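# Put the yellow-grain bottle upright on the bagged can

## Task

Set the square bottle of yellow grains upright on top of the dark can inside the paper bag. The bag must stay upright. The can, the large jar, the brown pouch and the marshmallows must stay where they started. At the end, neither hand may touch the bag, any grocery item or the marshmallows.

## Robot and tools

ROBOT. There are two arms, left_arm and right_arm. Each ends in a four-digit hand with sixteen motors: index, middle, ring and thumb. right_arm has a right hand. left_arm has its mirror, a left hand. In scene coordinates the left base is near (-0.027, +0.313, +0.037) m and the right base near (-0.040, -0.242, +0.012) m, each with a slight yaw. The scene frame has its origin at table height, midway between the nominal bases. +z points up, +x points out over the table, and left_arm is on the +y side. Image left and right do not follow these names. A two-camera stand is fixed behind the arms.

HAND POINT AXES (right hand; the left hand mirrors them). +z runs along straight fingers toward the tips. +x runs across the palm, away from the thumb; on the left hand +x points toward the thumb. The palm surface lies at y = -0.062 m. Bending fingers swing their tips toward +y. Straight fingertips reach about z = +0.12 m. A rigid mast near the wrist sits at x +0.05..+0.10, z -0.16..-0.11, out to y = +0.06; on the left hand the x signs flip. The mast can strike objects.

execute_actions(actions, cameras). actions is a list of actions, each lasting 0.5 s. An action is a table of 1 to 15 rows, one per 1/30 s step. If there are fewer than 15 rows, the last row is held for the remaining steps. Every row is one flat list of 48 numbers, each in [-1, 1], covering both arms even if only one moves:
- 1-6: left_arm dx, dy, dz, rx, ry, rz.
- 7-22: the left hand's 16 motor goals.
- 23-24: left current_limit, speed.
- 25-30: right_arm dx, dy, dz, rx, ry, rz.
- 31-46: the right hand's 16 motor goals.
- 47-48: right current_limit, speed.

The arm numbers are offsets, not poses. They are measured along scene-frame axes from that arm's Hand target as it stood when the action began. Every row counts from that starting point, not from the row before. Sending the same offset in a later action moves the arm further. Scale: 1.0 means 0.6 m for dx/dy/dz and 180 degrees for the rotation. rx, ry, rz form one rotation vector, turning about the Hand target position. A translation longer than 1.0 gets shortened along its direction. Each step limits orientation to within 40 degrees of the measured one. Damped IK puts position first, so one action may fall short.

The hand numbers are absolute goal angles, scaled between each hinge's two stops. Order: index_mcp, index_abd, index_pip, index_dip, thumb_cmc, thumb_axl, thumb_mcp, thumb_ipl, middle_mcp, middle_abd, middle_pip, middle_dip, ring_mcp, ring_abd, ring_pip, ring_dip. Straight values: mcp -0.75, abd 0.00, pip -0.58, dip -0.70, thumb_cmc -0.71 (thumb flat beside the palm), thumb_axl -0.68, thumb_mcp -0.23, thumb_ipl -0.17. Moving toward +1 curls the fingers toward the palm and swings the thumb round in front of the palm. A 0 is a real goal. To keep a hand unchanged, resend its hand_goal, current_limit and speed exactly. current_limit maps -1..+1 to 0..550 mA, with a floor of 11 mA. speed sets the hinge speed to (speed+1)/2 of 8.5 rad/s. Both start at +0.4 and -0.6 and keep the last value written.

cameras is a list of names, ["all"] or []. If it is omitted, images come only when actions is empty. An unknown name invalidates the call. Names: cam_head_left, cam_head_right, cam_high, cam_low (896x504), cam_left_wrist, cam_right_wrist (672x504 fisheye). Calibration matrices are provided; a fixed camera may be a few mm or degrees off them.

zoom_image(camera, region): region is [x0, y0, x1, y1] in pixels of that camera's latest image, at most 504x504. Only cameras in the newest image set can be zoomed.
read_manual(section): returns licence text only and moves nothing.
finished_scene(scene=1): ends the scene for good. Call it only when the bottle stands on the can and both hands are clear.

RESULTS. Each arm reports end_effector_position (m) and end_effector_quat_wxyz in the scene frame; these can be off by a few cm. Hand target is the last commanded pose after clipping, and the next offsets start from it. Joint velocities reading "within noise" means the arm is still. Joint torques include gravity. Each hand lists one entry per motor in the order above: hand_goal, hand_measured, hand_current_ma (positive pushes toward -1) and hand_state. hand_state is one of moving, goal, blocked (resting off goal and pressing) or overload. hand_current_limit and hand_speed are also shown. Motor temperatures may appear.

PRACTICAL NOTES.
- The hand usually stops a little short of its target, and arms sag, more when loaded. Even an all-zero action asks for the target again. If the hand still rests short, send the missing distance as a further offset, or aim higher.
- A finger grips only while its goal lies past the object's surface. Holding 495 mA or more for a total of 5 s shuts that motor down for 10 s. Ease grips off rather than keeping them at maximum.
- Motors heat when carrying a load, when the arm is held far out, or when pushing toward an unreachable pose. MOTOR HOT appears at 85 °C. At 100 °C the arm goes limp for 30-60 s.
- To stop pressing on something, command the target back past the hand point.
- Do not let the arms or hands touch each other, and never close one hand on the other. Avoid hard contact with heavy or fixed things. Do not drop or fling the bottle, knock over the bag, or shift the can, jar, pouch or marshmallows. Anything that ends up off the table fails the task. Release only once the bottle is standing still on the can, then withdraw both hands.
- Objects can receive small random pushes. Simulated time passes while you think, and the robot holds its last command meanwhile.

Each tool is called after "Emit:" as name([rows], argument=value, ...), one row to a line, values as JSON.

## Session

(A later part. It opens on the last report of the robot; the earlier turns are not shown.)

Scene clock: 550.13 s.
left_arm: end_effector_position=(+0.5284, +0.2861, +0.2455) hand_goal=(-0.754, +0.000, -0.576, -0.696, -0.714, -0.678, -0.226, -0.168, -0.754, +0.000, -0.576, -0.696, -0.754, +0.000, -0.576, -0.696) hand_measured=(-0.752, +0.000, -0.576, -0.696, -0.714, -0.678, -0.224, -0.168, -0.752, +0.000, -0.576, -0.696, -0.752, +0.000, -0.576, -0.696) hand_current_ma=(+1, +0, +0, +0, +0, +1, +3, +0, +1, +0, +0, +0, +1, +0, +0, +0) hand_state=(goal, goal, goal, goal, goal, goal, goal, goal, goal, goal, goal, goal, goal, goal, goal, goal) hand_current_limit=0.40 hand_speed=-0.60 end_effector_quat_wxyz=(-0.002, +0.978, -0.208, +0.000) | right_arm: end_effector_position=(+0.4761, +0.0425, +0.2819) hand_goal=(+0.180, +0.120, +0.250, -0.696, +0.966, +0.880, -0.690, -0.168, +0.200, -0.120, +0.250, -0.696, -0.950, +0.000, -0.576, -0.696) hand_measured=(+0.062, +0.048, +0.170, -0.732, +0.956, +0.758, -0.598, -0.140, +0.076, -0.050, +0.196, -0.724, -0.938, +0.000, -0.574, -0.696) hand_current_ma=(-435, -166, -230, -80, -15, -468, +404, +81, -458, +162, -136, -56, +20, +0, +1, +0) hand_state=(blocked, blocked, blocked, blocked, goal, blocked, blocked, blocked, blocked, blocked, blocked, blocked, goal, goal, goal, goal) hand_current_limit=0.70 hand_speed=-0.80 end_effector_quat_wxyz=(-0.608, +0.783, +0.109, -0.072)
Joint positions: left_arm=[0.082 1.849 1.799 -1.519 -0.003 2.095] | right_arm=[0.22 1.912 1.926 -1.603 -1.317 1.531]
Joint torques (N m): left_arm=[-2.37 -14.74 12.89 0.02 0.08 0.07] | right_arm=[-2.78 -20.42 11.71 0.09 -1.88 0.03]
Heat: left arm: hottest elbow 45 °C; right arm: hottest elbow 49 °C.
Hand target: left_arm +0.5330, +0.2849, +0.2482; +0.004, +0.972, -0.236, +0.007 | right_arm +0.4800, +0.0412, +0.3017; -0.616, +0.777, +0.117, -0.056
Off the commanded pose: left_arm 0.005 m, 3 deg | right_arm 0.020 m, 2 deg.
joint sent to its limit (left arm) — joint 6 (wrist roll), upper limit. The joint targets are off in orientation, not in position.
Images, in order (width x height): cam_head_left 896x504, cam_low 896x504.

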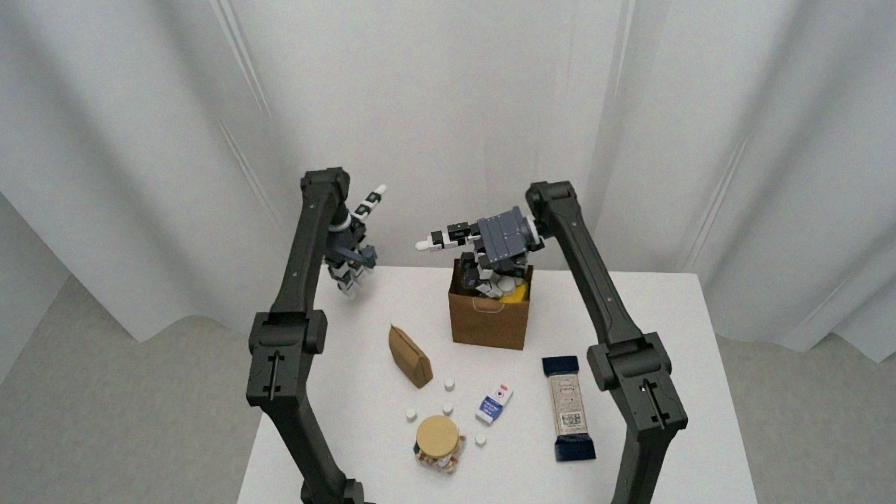

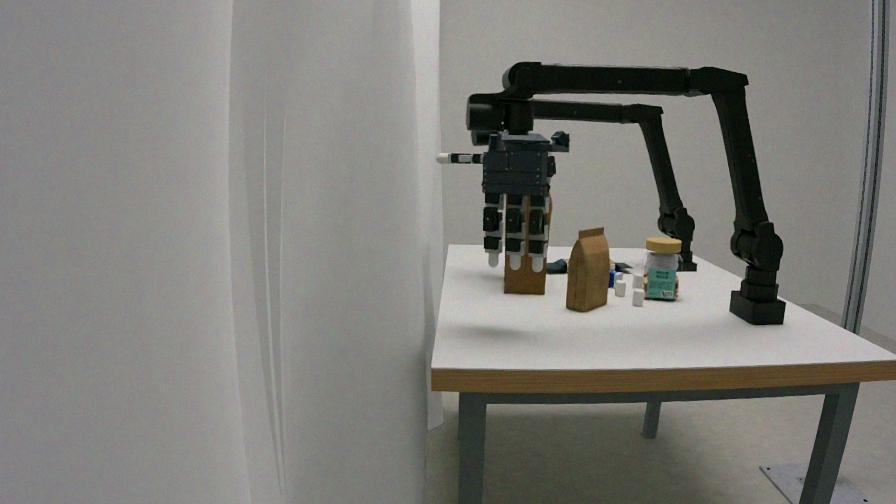

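Emit:
execute_actions([
  [[0,0,0,0,0,0,-0.754,0,-0.576,-0.696,-0.714,-0.678,-0.226,-0.168,-0.754,0,-0.576,-0.696,-0.754,0,-0.576,-0.696,0.4,-0.6,0,0,-0.02,0,0,0,0.18,0.12,0.25,-0.696,0.967,0.88,-0.69,-0.168,0.20,-0.12,0.25,-0.696,-0.95,0,-0.576,-0.696,0.7,-0.8]],
], cameras=["cam_head_left","cam_right_wrist"])

Emit:
zoom_image(camera="cam_head_left", region=[430, 210, 560, 350])

Scene clock: 552.93 s.
left_arm: end_effector_position=(+0.5284, +0.2861, +0.2455) hand_goal=(-0.754, +0.000, -0.576, -0.696, -0.714, -0.678, -0.226, -0.168, -0.754, +0.000, -0.576, -0.696, -0.754, +0.000, -0.576, -0.696) hand_measured=(-0.752, +0.000, -0.576, -0.696, -0.714, -0.678, -0.224, -0.168, -0.752, +0.000, -0.576, -0.696, -0.752, +0.000, -0.576, -0.696) hand_current_ma=(+1, +0, +0, +0, +0, +1, +3, +0, +1, +0, +0, +0, +1, +0, +0, +0) hand_state=(goal, goal, goal, goal, goal, goal, goal, goal, goal, goal, goal, goal, goal, goal, goal, goal) hand_current_limit=0.40 hand_speed=-0.60 end_effector_quat_wxyz=(-0.002, +0.978, -0.208, +0.000) | right_arm: end_effector_position=(+0.4765, +0.0431, +0.2720) hand_goal=(+0.180, +0.120, +0.250, -0.696, +0.966, +0.880, -0.690, -0.168, +0.200, -0.120, +0.250, -0.696, -0.950, +0.000, -0.576, -0.696) hand_measured=(+0.062, +0.048, +0.170, -0.732, +0.956, +0.758, -0.598, -0.140, +0.078, -0.050, +0.196, -0.724, -0.938, +0.000, -0.574, -0.696) hand_current_ma=(-435, -166, -230, -80, -15, -468, +404, +84, -456, +162, -136, -56, +20, +0, +1, +0) hand_state=(blocked, blocked, blocked, blocked, goal, blocked, blocked, blocked, blocked, blocked, blocked, blocked, goal, goal, goal, goal) hand_current_limit=0.70 hand_speed=-0.80 end_effector_quat_wxyz=(-0.610, +0.782, +0.111, -0.071)
Joint positions: left_arm=[0.082 1.849 1.799 -1.519 -0.003 2.095] | right_arm=[0.22 1.912 1.899 -1.575 -1.321 1.529]
Joint torques (N m): left_arm=[-2.32 -14.8 12.89 0.02 0.07 0.07] | right_arm=[-2.02 -19.43 11.36 0.36 -1.7 0.14]
Heat: left arm: hottest elbow 45 °C; right arm: hottest elbow 49 °C.
Hand target: left_arm +0.5330, +0.2849, +0.2482; +0.004, +0.972, -0.236, +0.007 | right_arm +0.4799, +0.0411, +0.2898; -0.615, +0.778, +0.117, -0.056
Off the commanded pose: left_arm 0.005 m, 3 deg | right_arm 0.018 m, 2 deg.
joint sent to its limit (left arm) — joint 6 (wrist roll), upper limit. The joint targets are off in orientation, not in position.
camera_calibration:
cam_right_wrist: T_world_to_cam=[[-0.713991, -0.366031, -0.596858, 0.552138], [-0.236352, -0.676422, 0.69756, -0.0989876], [-0.659056, 0.63912, 0.396447, 0.295981], [0, 0, 0, 1]] pos_world=[0.565894, -0.0540251, 0.281257]
Images, in order (width x height): cam_head_left 896x504, cam_right_wrist 672x504.

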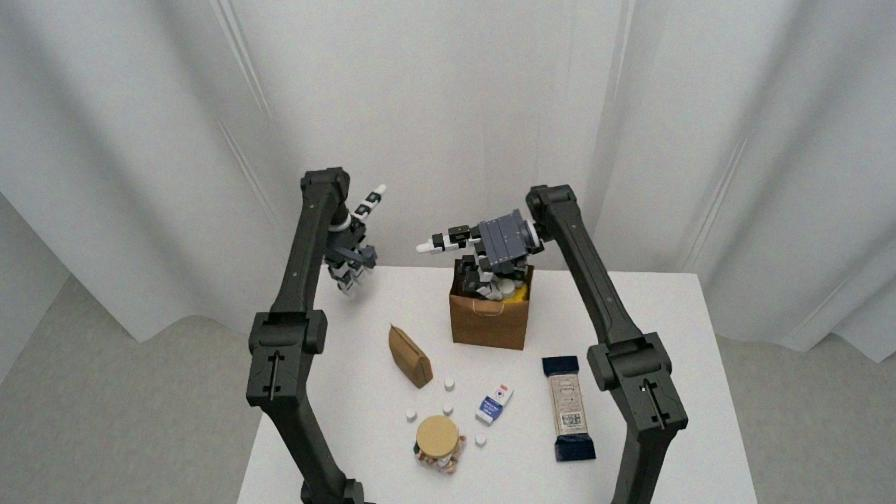

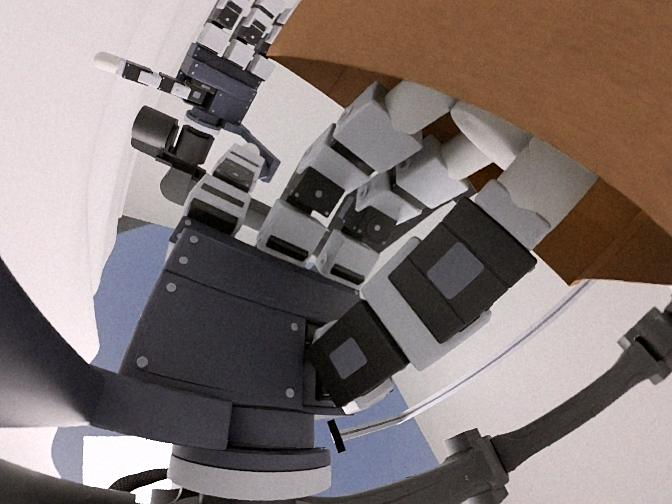

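Scaled by 3.600 from the camera's 896x504 image, which has a finer 1280x720 frame.

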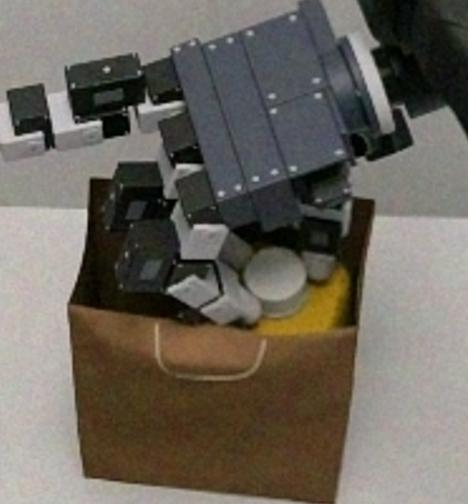

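Emit:
execute_actions([
  [[0,0,0,0,0,0,-0.754,0,-0.576,-0.696,-0.714,-0.678,-0.226,-0.168,-0.754,0,-0.576,-0.696,-0.754,0,-0.576,-0.696,0.4,-0.6,0,0,-0.018,0,0,0,0.18,0.12,0.25,-0.696,0.967,0.88,-0.69,-0.168,0.20,-0.12,0.25,-0.696,-0.95,0,-0.576,-0.696,0.7,-0.8]],
], cameras=["cam_head_left","cam_head_right"])

Emit:
zoom_image(camera="cam_head_left", region=[430, 210, 560, 350])

Scene clock: 557.43 s.
left_arm: end_effector_position=(+0.5284, +0.2861, +0.2455) hand_goal=(-0.754, +0.000, -0.576, -0.696, -0.714, -0.678, -0.226, -0.168, -0.754, +0.000, -0.576, -0.696, -0.754, +0.000, -0.576, -0.696) hand_measured=(-0.752, +0.000, -0.576, -0.696, -0.714, -0.678, -0.224, -0.168, -0.752, +0.000, -0.576, -0.696, -0.752, +0.000, -0.576, -0.696) hand_current_ma=(+1, +0, +0, +0, +0, +1, +3, +0, +1, +0, +0, +0, +1, +0, +0, +0) hand_state=(goal, goal, goal, goal, goal, goal, goal, goal, goal, goal, goal, goal, goal, goal, goal, goal) hand_current_limit=0.40 hand_speed=-0.60 end_effector_quat_wxyz=(-0.002, +0.978, -0.208, +0.000) | right_arm: end_effector_position=(+0.4789, +0.0434, +0.2703) hand_goal=(+0.180, +0.120, +0.250, -0.696, +0.966, +0.880, -0.690, -0.168, +0.200, -0.120, +0.250, -0.696, -0.950, +0.000, -0.576, -0.696) hand_measured=(+0.062, +0.048, +0.172, -0.728, +0.958, +0.758, -0.598, -0.138, +0.078, -0.050, +0.196, -0.724, -0.938, +0.000, -0.574, -0.696) hand_current_ma=(-435, -166, -227, -65, -11, -468, +404, +89, -456, +162, -136, -56, +20, +0, +1, +0) hand_state=(blocked, blocked, blocked, blocked, goal, blocked, blocked, blocked, blocked, blocked, blocked, blocked, goal, goal, goal, goal) hand_current_limit=0.70 hand_speed=-0.80 end_effector_quat_wxyz=(-0.614, +0.778, +0.110, -0.068)
Joint positions: left_arm=[0.082 1.849 1.799 -1.519 -0.003 2.095] | right_arm=[0.217 1.912 1.89 -1.552 -1.333 1.538]
Joint torques (N m): left_arm=[-2.32 -14.8 12.9 0.05 0.08 0.08] | right_arm=[-1.67 -20.19 9.81 0.68 -1.23 -0.05]
Heat: left arm: hottest elbow 45 °C; right arm: hottest elbow 48 °C.
Hand target: left_arm +0.5330, +0.2849, +0.2482; +0.004, +0.972, -0.236, +0.007 | right_arm +0.4800, +0.0411, +0.2790; -0.615, +0.778, +0.117, -0.055
Off the commanded pose: left_arm 0.005 m, 3 deg | right_arm 0.009 m, 2 deg.
joint sent to its limit (left arm) — joint 6 (wrist roll), upper limit. The joint targets are off in orientation, not in position.
Images, in order (width x height): cam_head_left 896x504, cam_head_right 896x504.

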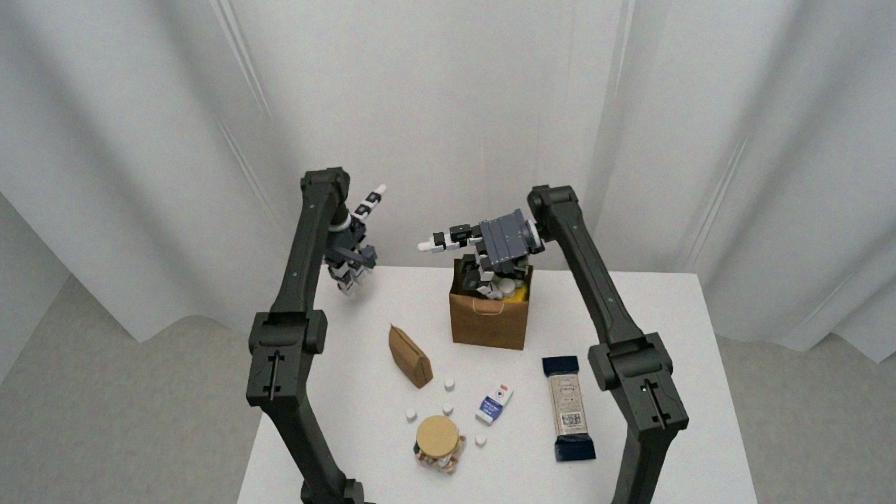

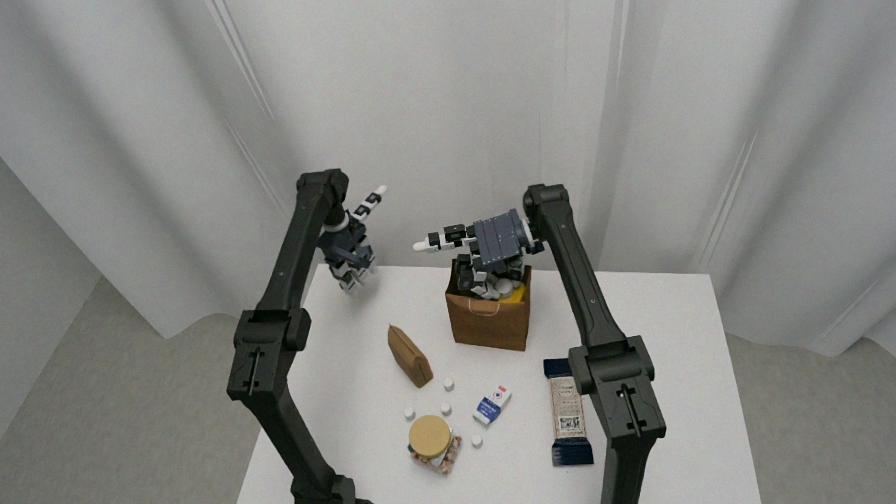

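Scaled by 3.600 from the camera's 896x504 image, which has a finer 1280x720 frame.

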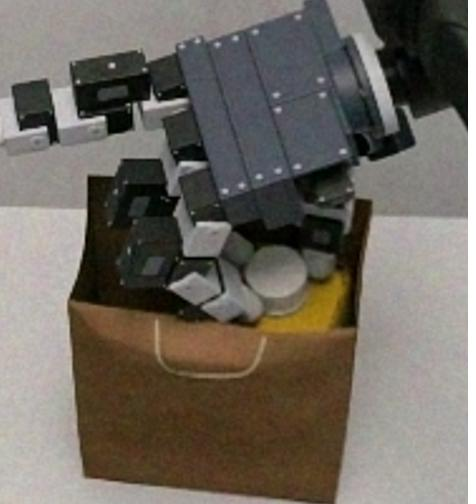

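Emit:
execute_actions([
  [[0,0,0,0,0,0,-0.754,0,-0.576,-0.696,-0.714,-0.678,-0.226,-0.168,-0.754,0,-0.576,-0.696,-0.754,0,-0.576,-0.696,0.4,-0.6,0,0,0,0,0,0,0.11,0.07,0.20,-0.71,0.96,0.80,-0.64,-0.15,0.12,-0.07,0.22,-0.71,-0.95,0,-0.576,-0.696,0.5,-0.85]],
  [[0,0,0,0,0,0,-0.754,0,-0.576,-0.696,-0.714,-0.678,-0.226,-0.168,-0.754,0,-0.576,-0.696,-0.754,0,-0.576,-0.696,0.4,-0.6,0,0,0,0,0,0,0.06,0.04,0.17,-0.70,0.957,0.755,-0.59,-0.16,0.075,-0.04,0.19,-0.70,-0.95,0,-0.576,-0.696,0.4,-0.85]],
  [[0,0,0,0,0,0,-0.754,0,-0.576,-0.696,-0.714,-0.678,-0.226,-0.168,-0.754,0,-0.576,-0.696,-0.754,0,-0.576,-0.696,0.4,-0.6,0,0,0,0,0,0,0.03,0.02,0.14,-0.696,0.94,0.73,-0.56,-0.168,0.04,-0.02,0.16,-0.696,-0.95,0,-0.576,-0.696,0.4,-0.85]],
], cameras=["cam_head_left","cam_head_right","cam_right_wrist"])

Emit:
zoom_image(camera="cam_head_left", region=[430, 210, 560, 350])

Scene clock: 565.23 s.
left_arm: end_effector_position=(+0.5284, +0.2861, +0.2455) hand_goal=(-0.754, +0.000, -0.576, -0.696, -0.714, -0.678, -0.226, -0.168, -0.754, +0.000, -0.576, -0.696, -0.754, +0.000, -0.576, -0.696) hand_measured=(-0.752, +0.000, -0.576, -0.696, -0.714, -0.678, -0.224, -0.168, -0.752, +0.000, -0.576, -0.696, -0.752, +0.000, -0.576, -0.696) hand_current_ma=(+1, +0, +0, +0, +0, +1, +3, +0, +1, +0, +0, +0, +1, +0, +0, +0) hand_state=(goal, goal, goal, goal, goal, goal, goal, goal, goal, goal, goal, goal, goal, goal, goal, goal) hand_current_limit=0.40 hand_speed=-0.60 end_effector_quat_wxyz=(-0.002, +0.978, -0.208, +0.000) | right_arm: end_effector_position=(+0.4802, +0.0419, +0.2692) hand_goal=(+0.030, +0.020, +0.140, -0.696, +0.940, +0.730, -0.560, -0.168, +0.040, -0.020, +0.160, -0.696, -0.950, +0.000, -0.576, -0.696) hand_measured=(+0.038, +0.022, +0.142, -0.698, +0.942, +0.726, -0.556, -0.158, +0.046, -0.022, +0.162, -0.698, -0.938, +0.000, -0.574, -0.696) hand_current_ma=(+11, +1, +2, -2, +2, -4, +7, +18, +7, -2, +1, -2, +20, +0, +1, +0) hand_state=(goal, goal, goal, goal, goal, goal, goal, goal, goal, goal, goal, goal, goal, goal, goal, goal) hand_current_limit=0.40 hand_speed=-0.85 end_effector_quat_wxyz=(-0.614, +0.779, +0.109, -0.066)
Joint positions: left_arm=[0.082 1.849 1.799 -1.519 -0.003 2.095] | right_arm=[0.214 1.912 1.888 -1.548 -1.332 1.538]
Joint torques (N m): left_arm=[-2.37 -14.8 12.88 0.03 0.08 0.07] | right_arm=[-0.85 -20.48 9.85 0.59 -1.3 0]
Heat: left arm: hottest elbow 45 °C; right arm: hottest elbow 48 °C.
Hand target: left_arm +0.5330, +0.2849, +0.2482; +0.004, +0.972, -0.236, +0.007 | right_arm +0.4799, +0.0412, +0.2790; -0.616, +0.777, +0.117, -0.056
Off the commanded pose: left_arm 0.005 m, 3 deg | right_arm 0.010 m, 2 deg.
joint sent to its limit (left arm) — joint 6 (wrist roll), upper limit. The joint targets are off in orientation, not in position.
camera_calibration:
cam_right_wrist: T_world_to_cam=[[-0.714396, -0.352727, -0.604336, 0.554295], [-0.245126, -0.682779, 0.688278, -0.0900493], [-0.655402, 0.639841, 0.401311, 0.297214], [0, 0, 0, 1]] pos_world=[0.568707, -0.056139, 0.277684]
Images, in order (width x height): cam_head_left 896x504, cam_head_right 896x504, cam_right_wrist 672x504.

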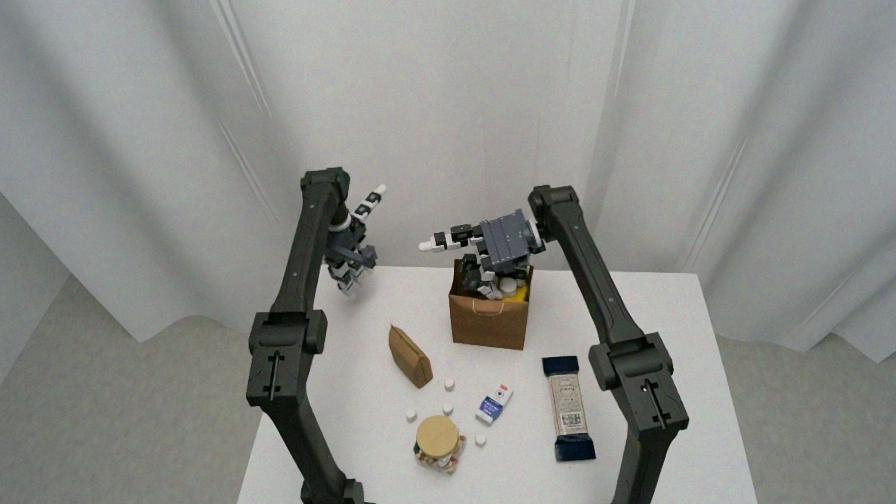

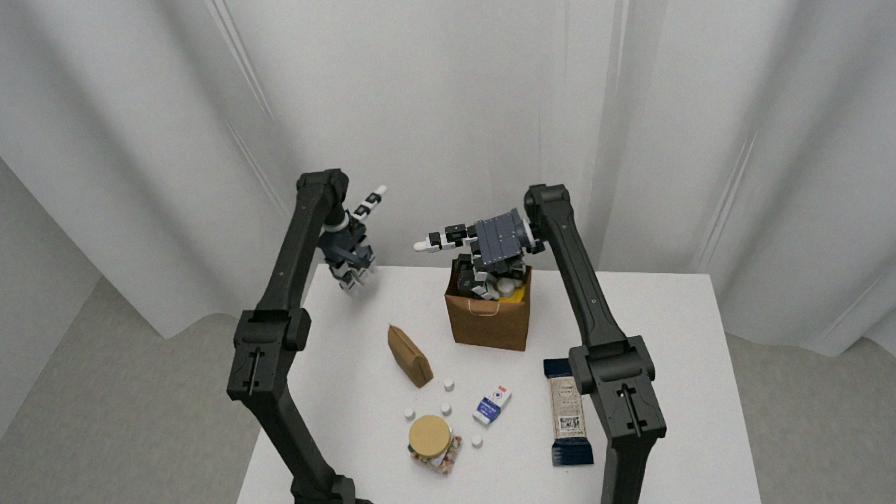

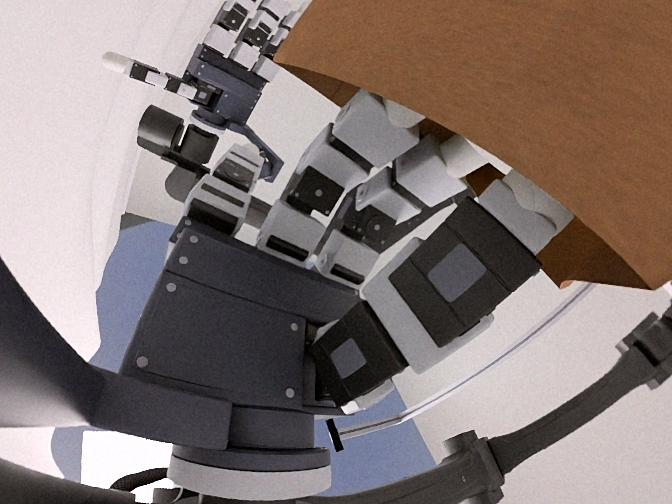

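Scaled by 3.600 from the camera's 896x504 image, which has a finer 1280x720 frame.

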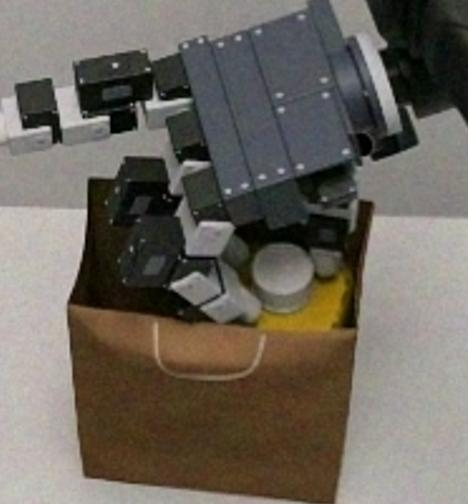

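Emit:
execute_actions([
  [[0,0,0,0,0,0,-0.754,0,-0.576,-0.696,-0.714,-0.678,-0.226,-0.168,-0.754,0,-0.576,-0.696,-0.754,0,-0.576,-0.696,0.4,-0.6,0,0,0,0,0,0,-0.01,0,0.11,-0.696,0.92,0.70,-0.53,-0.168,-0.01,0,0.12,-0.696,-0.95,0,-0.576,-0.696,0.4,-0.85]],
  [[0,0,0,0,0,0,-0.754,0,-0.576,-0.696,-0.714,-0.678,-0.226,-0.168,-0.754,0,-0.576,-0.696,-0.754,0,-0.576,-0.696,0.4,-0.6,0,0,0,0,0,0,-0.05,0,0.08,-0.696,0.91,0.68,-0.515,-0.168,-0.05,0,0.08,-0.696,-0.95,0,-0.576,-0.696,0.4,-0.85]],
], cameras=["cam_head_left","cam_head_right"])

Emit:
zoom_image(camera="cam_head_left", region=[430, 210, 560, 350])

Emit:
zoom_image(camera="cam_head_right", region=[430, 210, 560, 350])

Scene clock: 570.23 s.
left_arm: end_effector_position=(+0.5284, +0.2861, +0.2455) hand_goal=(-0.754, +0.000, -0.576, -0.696, -0.714, -0.678, -0.226, -0.168, -0.754, +0.000, -0.576, -0.696, -0.754, +0.000, -0.576, -0.696) hand_measured=(-0.752, +0.000, -0.576, -0.696, -0.714, -0.678, -0.224, -0.168, -0.752, +0.000, -0.576, -0.696, -0.752, +0.000, -0.576, -0.696) hand_current_ma=(+1, +0, +0, +0, +0, +1, +3, +0, +1, +0, +0, +0, +1, +0, +0, +0) hand_state=(goal, goal, goal, goal, goal, goal, goal, goal, goal, goal, goal, goal, goal, goal, goal, goal) hand_current_limit=0.40 hand_speed=-0.60 end_effector_quat_wxyz=(-0.002, +0.978, -0.208, +0.000) | right_arm: end_effector_position=(+0.4802, +0.0418, +0.2692) hand_goal=(-0.050, +0.000, +0.080, -0.696, +0.910, +0.680, -0.516, -0.168, -0.050, +0.000, +0.080, -0.696, -0.950, +0.000, -0.576, -0.696) hand_measured=(-0.038, +0.002, +0.084, -0.698, +0.912, +0.678, -0.514, -0.160, -0.042, -0.004, +0.082, -0.698, -0.938, +0.000, -0.574, -0.696) hand_current_ma=(+17, +2, +3, -2, +3, -1, +3, +13, +11, -2, +1, -2, +20, +0, +1, +0) hand_state=(goal, goal, goal, goal, goal, goal, goal, goal, goal, goal, goal, goal, goal, goal, goal, goal) hand_current_limit=0.40 hand_speed=-0.85 end_effector_quat_wxyz=(-0.614, +0.779, +0.109, -0.066)
Joint positions: left_arm=[0.082 1.849 1.799 -1.519 -0.003 2.095] | right_arm=[0.214 1.912 1.888 -1.548 -1.332 1.538]
Joint torques (N m): left_arm=[-2.37 -14.8 12.9 0.02 0.08 0.07] | right_arm=[-1.2 -20.13 9.96 0.58 -1.31 0.04]
Heat: left arm: hottest elbow 45 °C; right arm: hottest elbow 47 °C.
Hand target: left_arm +0.5330, +0.2849, +0.2482; +0.004, +0.972, -0.236, +0.007 | right_arm +0.4799, +0.0412, +0.2789; -0.615, +0.777, +0.117, -0.056
Off the commanded pose: left_arm 0.005 m, 3 deg | right_arm 0.010 m, 2 deg.
joint sent to its limit (left arm) — joint 6 (wrist roll), upper limit. The joint targets are off in orientation, not in position.
Images, in order (width x height): cam_head_left 896x504, cam_head_right 896x504.

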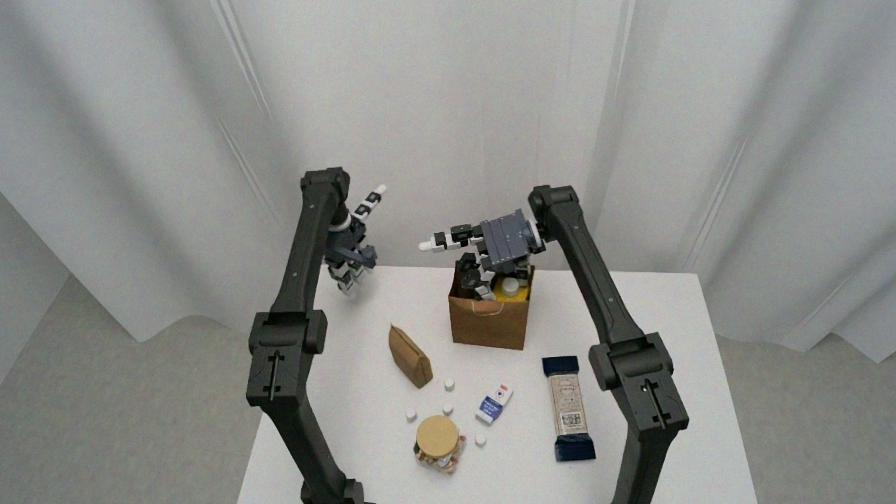

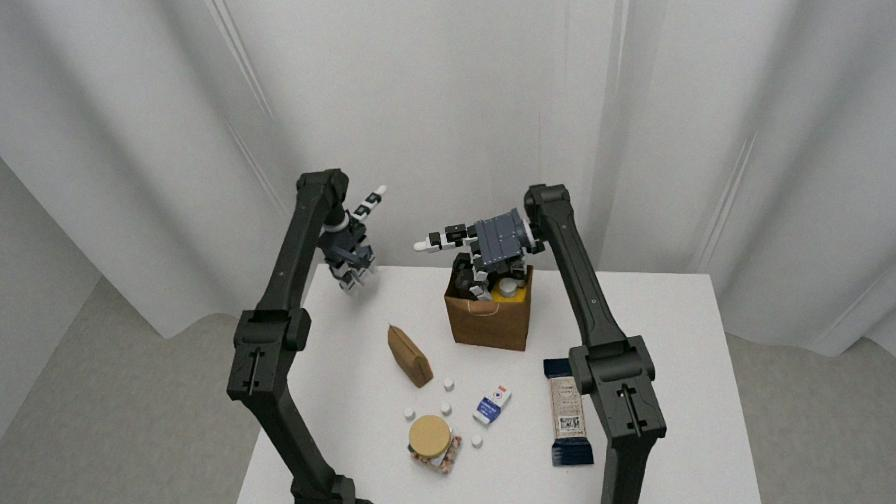

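Scaled by 3.600 from the camera's 896x504 image, which has a finer 1280x720 frame.

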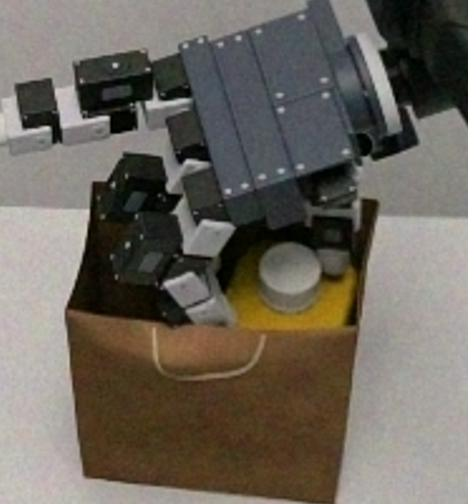

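Scaled by 3.600 from the camera's 896x504 image, which has a finer 1280x720 frame.

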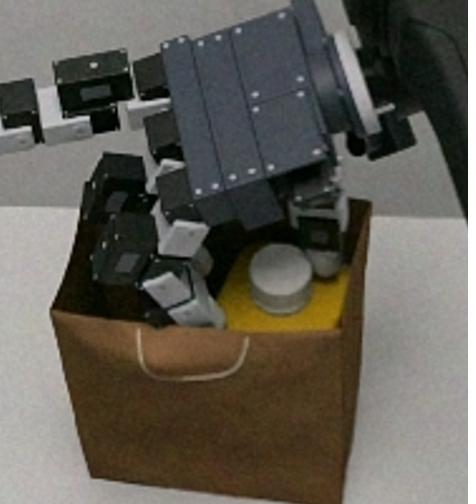

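Emit:
execute_actions([
  [[0,0,0,0,0,0,-0.754,0,-0.576,-0.696,-0.714,-0.678,-0.226,-0.168,-0.754,0,-0.576,-0.696,-0.754,0,-0.576,-0.696,0.4,-0.6,0,0,0.03,0,0,0,-0.05,0,0.08,-0.696,0.91,0.69,-0.52,-0.168,-0.05,0,0.08,-0.696,-0.95,0,-0.576,-0.696,0.4,-0.85]],
  [[0,0,0,0,0,0,-0.754,0,-0.576,-0.696,-0.714,-0.678,-0.226,-0.168,-0.754,0,-0.576,-0.696,-0.754,0,-0.576,-0.696,0.4,-0.6,0,0,0.03,0,0,0,-0.05,0,0.08,-0.696,0.91,0.69,-0.52,-0.168,-0.05,0,0.08,-0.696,-0.95,0,-0.576,-0.696,0.4,-0.85]],
], cameras=["cam_head_left","cam_head_right"])

Emit:
zoom_image(camera="cam_head_left", region=[430, 210, 560, 350])

Emit:
zoom_image(camera="cam_head_right", region=[430, 210, 560, 350])

Scene clock: 576.23 s.
left_arm: end_effector_position=(+0.5284, +0.2861, +0.2455) hand_goal=(-0.754, +0.000, -0.576, -0.696, -0.714, -0.678, -0.226, -0.168, -0.754, +0.000, -0.576, -0.696, -0.754, +0.000, -0.576, -0.696) hand_measured=(-0.752, +0.000, -0.576, -0.696, -0.714, -0.678, -0.224, -0.168, -0.752, +0.000, -0.576, -0.696, -0.752, +0.000, -0.576, -0.696) hand_current_ma=(+1, +0, +0, +0, +0, +1, +3, +0, +1, +0, +0, +0, +1, +0, +0, +0) hand_state=(goal, goal, goal, goal, goal, goal, goal, goal, goal, goal, goal, goal, goal, goal, goal, goal) hand_current_limit=0.40 hand_speed=-0.60 end_effector_quat_wxyz=(-0.002, +0.978, -0.208, +0.000) | right_arm: end_effector_position=(+0.4738, +0.0402, +0.2839) hand_goal=(-0.050, +0.000, +0.080, -0.696, +0.910, +0.690, -0.520, -0.168, -0.050, +0.000, +0.080, -0.696, -0.950, +0.000, -0.576, -0.696) hand_measured=(-0.042, +0.002, +0.082, -0.698, +0.910, +0.688, -0.518, -0.166, -0.042, -0.002, +0.082, -0.698, -0.938, +0.000, -0.574, -0.696) hand_current_ma=(+10, +2, +2, -2, +0, -2, +2, +3, +11, -2, +1, -2, +20, +0, +1, +0) hand_state=(goal, goal, goal, goal, goal, goal, goal, goal, goal, goal, goal, goal, goal, goal, goal, goal) hand_current_limit=0.40 hand_speed=-0.85 end_effector_quat_wxyz=(-0.613, +0.780, +0.098, -0.080)
Joint positions: left_arm=[0.082 1.849 1.799 -1.519 -0.003 2.095] | right_arm=[0.214 1.912 1.924 -1.616 -1.332 1.542]
Joint torques (N m): left_arm=[-2.43 -14.8 12.89 0.02 0.08 0.07] | right_arm=[-1.38 -21.01 14.53 -0.4 -1.34 0.06]
Heat: left arm: hottest elbow 45 °C; right arm: hottest elbow 47 °C.
Hand target: left_arm +0.5330, +0.2849, +0.2482; +0.004, +0.972, -0.236, +0.007 | right_arm +0.4799, +0.0412, +0.3150; -0.615, +0.777, +0.117, -0.056
Off the commanded pose: left_arm 0.005 m, 3 deg | right_arm 0.032 m, 4 deg.
joint sent to its limit (left arm) — joint 6 (wrist roll), upper limit. The joint targets are off in orientation, not in position.
Images, in order (width x height): cam_head_left 896x504, cam_head_right 896x504.

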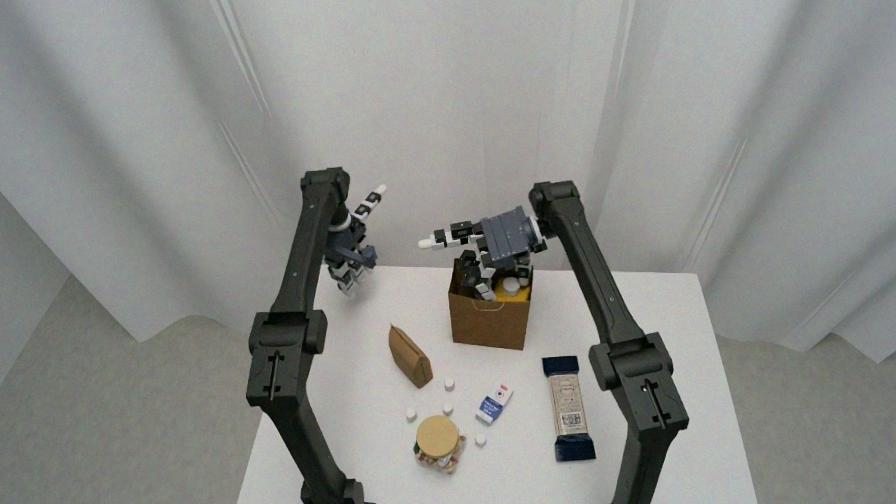

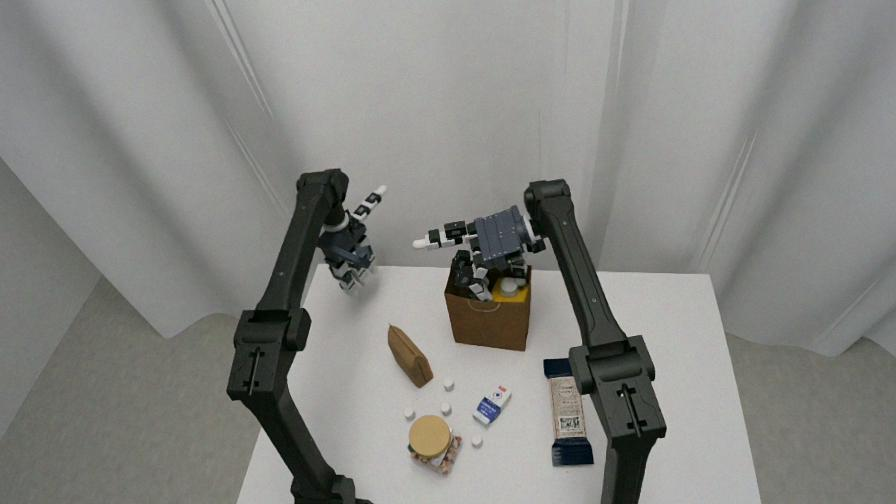

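Scaled by 3.600 from the camera's 896x504 image, which has a finer 1280x720 frame.

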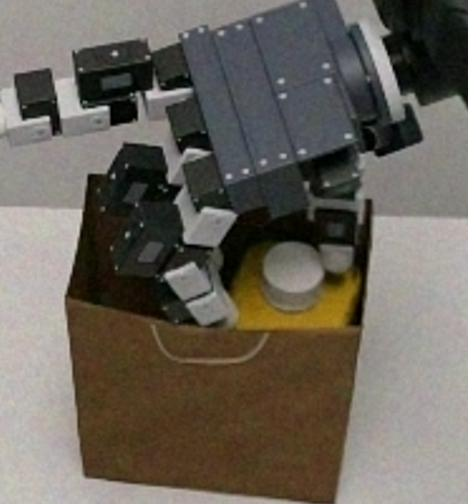

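Scaled by 3.600 from the camera's 896x504 image, which has a finer 1280x720 frame.

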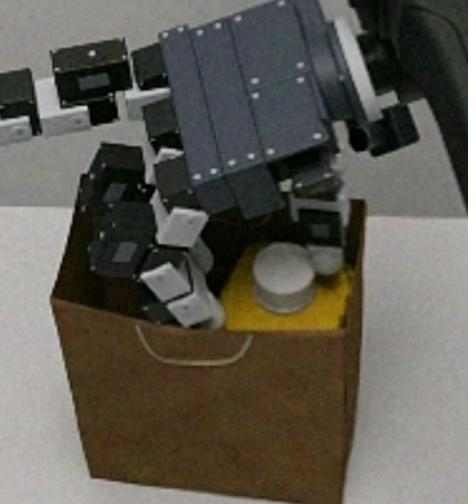

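Emit:
execute_actions([
  [[0,0,0,0,0,0,-0.754,0,-0.576,-0.696,-0.714,-0.678,-0.226,-0.168,-0.754,0,-0.576,-0.696,-0.754,0,-0.576,-0.696,0.4,-0.6,0.008,0.003,0.04,0,0,0,-0.05,0,0.08,-0.696,0.91,0.69,-0.52,-0.168,-0.05,0,0.08,-0.696,-0.95,0,-0.576,-0.696,0.4,-0.85]],
  [[0,0,0,0,0,0,-0.754,0,-0.576,-0.696,-0.714,-0.678,-0.226,-0.168,-0.754,0,-0.576,-0.696,-0.754,0,-0.576,-0.696,0.4,-0.6,0,0,0.05,0,0,0,-0.05,0,0.08,-0.696,0.91,0.69,-0.52,-0.168,-0.05,0,0.08,-0.696,-0.95,0,-0.576,-0.696,0.4,-0.85]],
], cameras=["cam_head_left","cam_head_right"])

Emit:
zoom_image(camera="cam_head_left", region=[430, 210, 560, 350])

Scene clock: 579.77 s.
left_arm: end_effector_position=(+0.5284, +0.2861, +0.2455) hand_goal=(-0.754, +0.000, -0.576, -0.696, -0.714, -0.678, -0.226, -0.168, -0.754, +0.000, -0.576, -0.696, -0.754, +0.000, -0.576, -0.696) hand_measured=(-0.752, +0.000, -0.576, -0.696, -0.714, -0.678, -0.224, -0.168, -0.752, +0.000, -0.576, -0.696, -0.752, +0.000, -0.576, -0.696) hand_current_ma=(+1, +0, +0, +0, +0, +1, +3, +0, +1, +0, +0, +0, +1, +0, +0, +0) hand_state=(goal, goal, goal, goal, goal, goal, goal, goal, goal, goal, goal, goal, goal, goal, goal, goal) hand_current_limit=0.40 hand_speed=-0.60 end_effector_quat_wxyz=(-0.002, +0.978, -0.208, +0.000) | right_arm: end_effector_position=(+0.4806, +0.0424, +0.3462) hand_goal=(-0.050, +0.000, +0.080, -0.696, +0.910, +0.690, -0.520, -0.168, -0.050, +0.000, +0.080, -0.696, -0.950, +0.000, -0.576, -0.696) hand_measured=(-0.042, +0.002, +0.082, -0.698, +0.910, +0.688, -0.518, -0.166, -0.042, -0.002, +0.082, -0.698, -0.938, +0.000, -0.574, -0.696) hand_current_ma=(+10, +2, +2, -2, +0, -2, +2, +2, +11, -2, +1, -2, +20, +0, +1, +0) hand_state=(goal, goal, goal, goal, goal, goal, goal, goal, goal, goal, goal, goal, goal, goal, goal, goal) hand_current_limit=0.40 hand_speed=-0.85 end_effector_quat_wxyz=(-0.615, +0.780, +0.099, -0.065)
Joint positions: left_arm=[0.082 1.849 1.799 -1.519 -0.003 2.095] | right_arm=[0.214 1.912 2.089 -1.683 -1.332 1.617]
Joint torques (N m): left_arm=[-2.37 -14.8 12.9 0.02 0.08 0.08] | right_arm=[-1.38 -19.19 14.49 0.02 -1.21 0.11]
Heat: left arm: hottest elbow 45 °C; right arm: hottest elbow 47 °C.
Hand target: left_arm +0.5330, +0.2849, +0.2482; +0.004, +0.972, -0.236, +0.007 | right_arm +0.4847, +0.0430, +0.3690; -0.615, +0.777, +0.117, -0.056
Off the commanded pose: left_arm 0.005 m, 3 deg | right_arm 0.023 m, 2 deg.
joint sent to its limit (left arm) — joint 6 (wrist roll), upper limit. The joint targets are off in orientation, not in position.
joint sent to its limit (right arm) — joint 4 (wrist pitch), lower limit. The joint targets still meet the commanded pose.
Images, in order (width x height): cam_head_left 896x504, cam_head_right 896x504.

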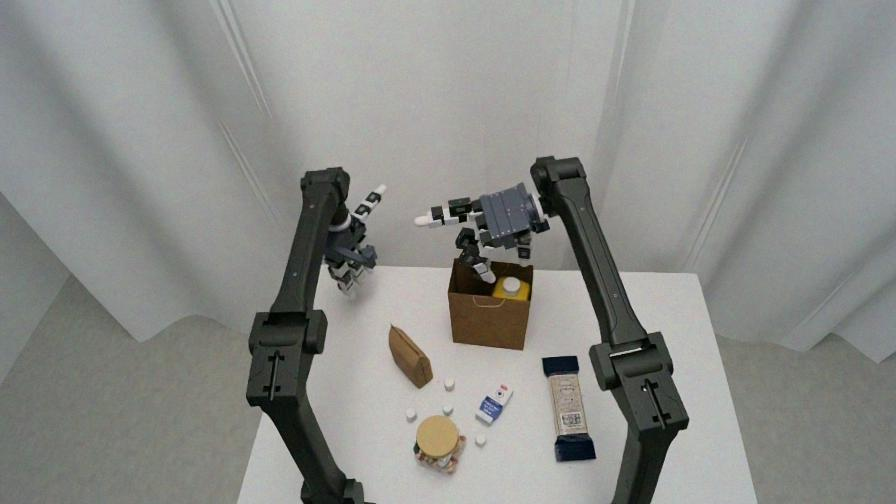

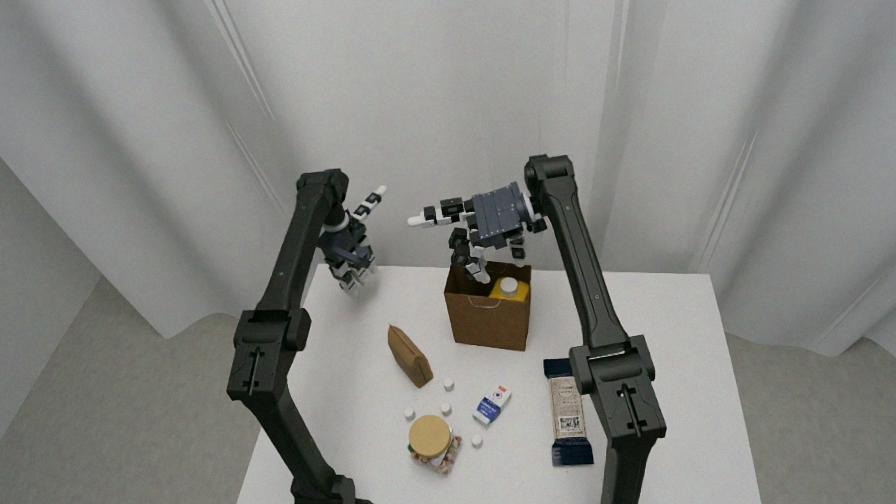

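Scaled by 3.600 from the camera's 896x504 image, which has a finer 1280x720 frame.

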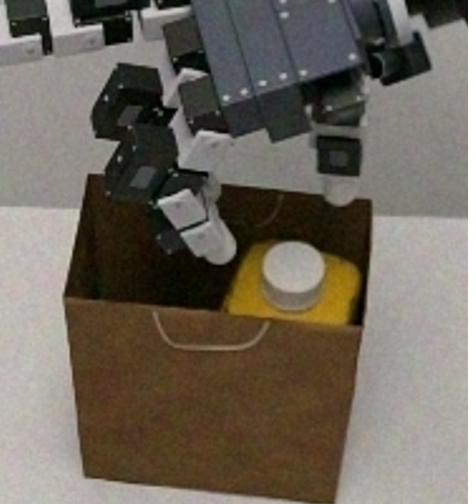

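Emit:
execute_actions([
  [[0,0,0,0,0,0,-0.754,0,-0.576,-0.696,-0.714,-0.678,-0.226,-0.168,-0.754,0,-0.576,-0.696,-0.754,0,-0.576,-0.696,0.4,-0.6,-0.02,0.005,0.09,0,0,0,-0.05,0,0.08,-0.696,0.91,0.69,-0.52,-0.168,-0.05,0,0.08,-0.696,-0.95,0,-0.576,-0.696,0.4,-0.85]],
  [[0,0,0,0,0,0,-0.754,0,-0.576,-0.696,-0.714,-0.678,-0.226,-0.168,-0.754,0,-0.576,-0.696,-0.754,0,-0.576,-0.696,0.4,-0.6,-0.07,0,0.06,0,0,0,-0.05,0,0.08,-0.696,0.91,0.69,-0.52,-0.168,-0.05,0,0.08,-0.696,-0.95,0,-0.576,-0.696,0.4,-0.85]],
  [[0,0,0,0,0,0,-0.754,0,-0.576,-0.696,-0.714,-0.678,-0.226,-0.168,-0.754,0,-0.576,-0.696,-0.754,0,-0.576,-0.696,0.4,-0.6,-0.11,-0.03,0,0,0,0,-0.05,0,0.08,-0.696,0.91,0.69,-0.52,-0.168,-0.05,0,0.08,-0.696,-0.95,0,-0.576,-0.696,0.4,-0.85]],
  [[0,0,0,0,0,0,-0.754,0,-0.576,-0.696,-0.714,-0.678,-0.226,-0.168,-0.754,0,-0.576,-0.696,-0.754,0,-0.576,-0.696,0.4,-0.6,-0.11,-0.06,0,0,0,0,-0.05,0,0.08,-0.696,0.91,0.69,-0.52,-0.168,-0.05,0,0.08,-0.696,-0.95,0,-0.576,-0.696,0.4,-0.85]],
], cameras=["cam_head_left","cam_head_right","cam_high","cam_low"])

Emit:
zoom_image(camera="cam_high", region=[390, 155, 520, 310])

Emit:
zoom_image(camera="cam_head_left", region=[430, 230, 560, 360])

Scene clock: 586.67 s.
left_arm: end_effector_position=(+0.5284, +0.2861, +0.2455) hand_goal=(-0.754, +0.000, -0.576, -0.696, -0.714, -0.678, -0.226, -0.168, -0.754, +0.000, -0.576, -0.696, -0.754, +0.000, -0.576, -0.696) hand_measured=(-0.752, +0.000, -0.576, -0.696, -0.714, -0.678, -0.224, -0.168, -0.752, +0.000, -0.576, -0.696, -0.752, +0.000, -0.576, -0.696) hand_current_ma=(+1, +0, +0, +0, +0, +1, +3, +0, +1, +0, +0, +0, +1, +0, +0, +0) hand_state=(goal, goal, goal, goal, goal, goal, goal, goal, goal, goal, goal, goal, goal, goal, goal, goal) hand_current_limit=0.40 hand_speed=-0.60 end_effector_quat_wxyz=(-0.002, +0.978, -0.208, +0.000) | right_arm: end_effector_position=(+0.2978, -0.0049, +0.4567) hand_goal=(-0.050, +0.000, +0.080, -0.696, +0.910, +0.690, -0.520, -0.168, -0.050, +0.000, +0.080, -0.696, -0.950, +0.000, -0.576, -0.696) hand_measured=(-0.042, +0.002, +0.082, -0.698, +0.910, +0.688, -0.518, -0.166, -0.044, -0.002, +0.082, -0.698, -0.938, +0.000, -0.574, -0.696) hand_current_ma=(+9, +2, +2, -2, +0, -2, +1, +2, +8, -1, +1, -2, +19, +0, +1, +0) hand_state=(goal, goal, goal, goal, goal, goal, goal, goal, goal, goal, goal, goal, goal, goal, goal, goal) hand_current_limit=0.40 hand_speed=-0.85 end_effector_quat_wxyz=(-0.616, +0.780, +0.099, -0.038)
Joint positions: left_arm=[0.082 1.849 1.799 -1.519 -0.003 2.095] | right_arm=[0.21 1.383 1.72 -1.686 -1.325 1.737]
Joint torques (N m): left_arm=[-2.37 -14.8 12.9 0.03 0.08 0.07] | right_arm=[-2.37 -10.58 10.1 0.21 -1.38 -0.06]
Heat: left arm: hottest elbow 45 °C; right arm: hottest elbow 47 °C.
Hand target: left_arm +0.5330, +0.2849, +0.2482; +0.004, +0.972, -0.236, +0.007 | right_arm +0.2987, -0.0080, +0.4590; -0.616, +0.777, +0.117, -0.056
Off the commanded pose: left_arm 0.005 m, 3 deg | right_arm 0.004 m, 3 deg.
joint sent to its limit (left arm) — joint 6 (wrist roll), upper limit. The joint targets are off in orientation, not in position.
joint sent to its limit (right arm) — joint 4 (wrist pitch), lower limit. The joint targets are off in orientation, not in position.
Images, in order (width x height): cam_head_left 896x504, cam_head_right 896x504, cam_high 896x504, cam_low 896x504.

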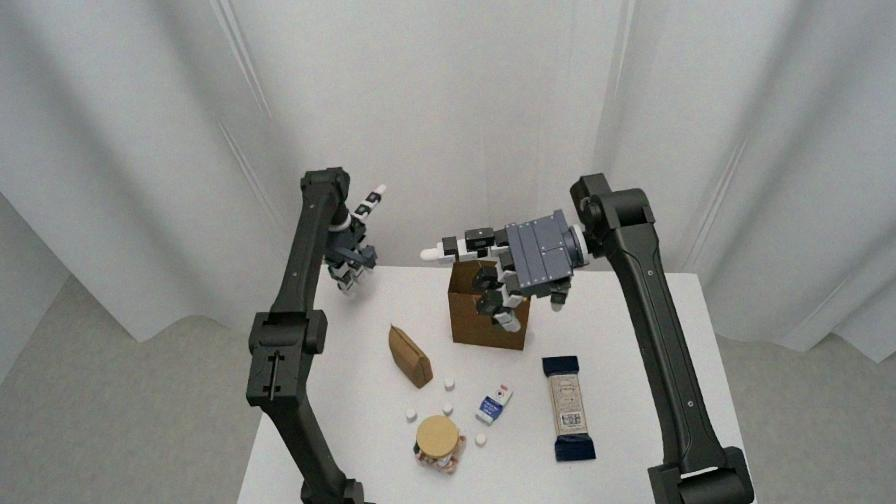

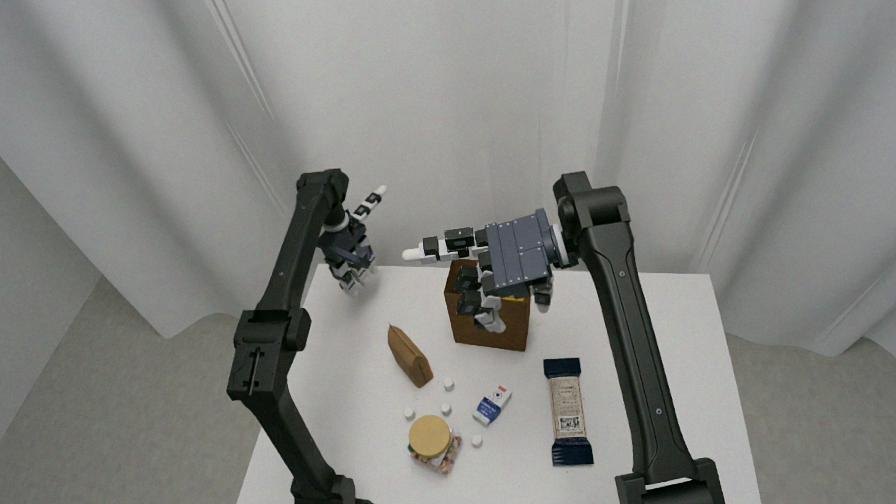

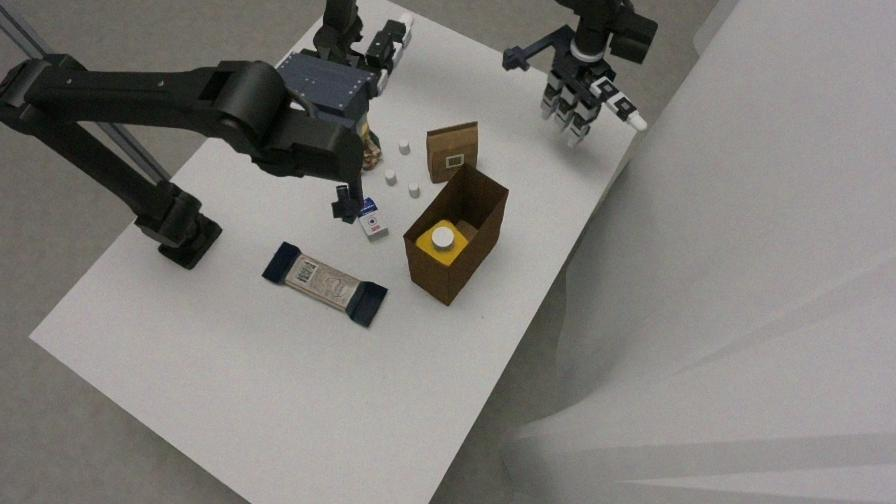

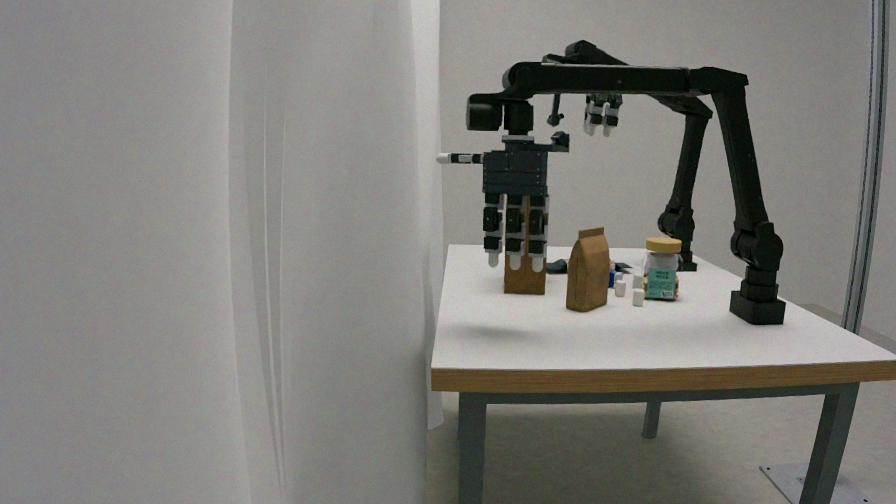

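Scaled by 3.252 from the camera's 896x504 image, which has a finer 1280x720 frame.

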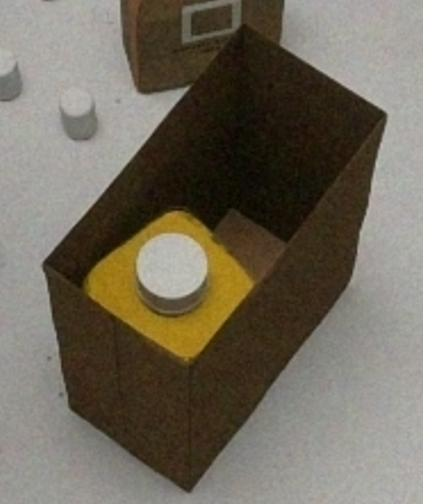

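Scaled by 3.877 from the camera's 896x504 image, which has a finer 1280x720 frame.

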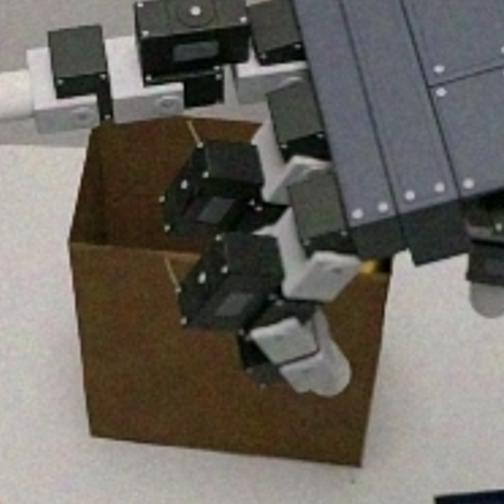

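Emit:
finished_scene()

The scene is finished: the task was done.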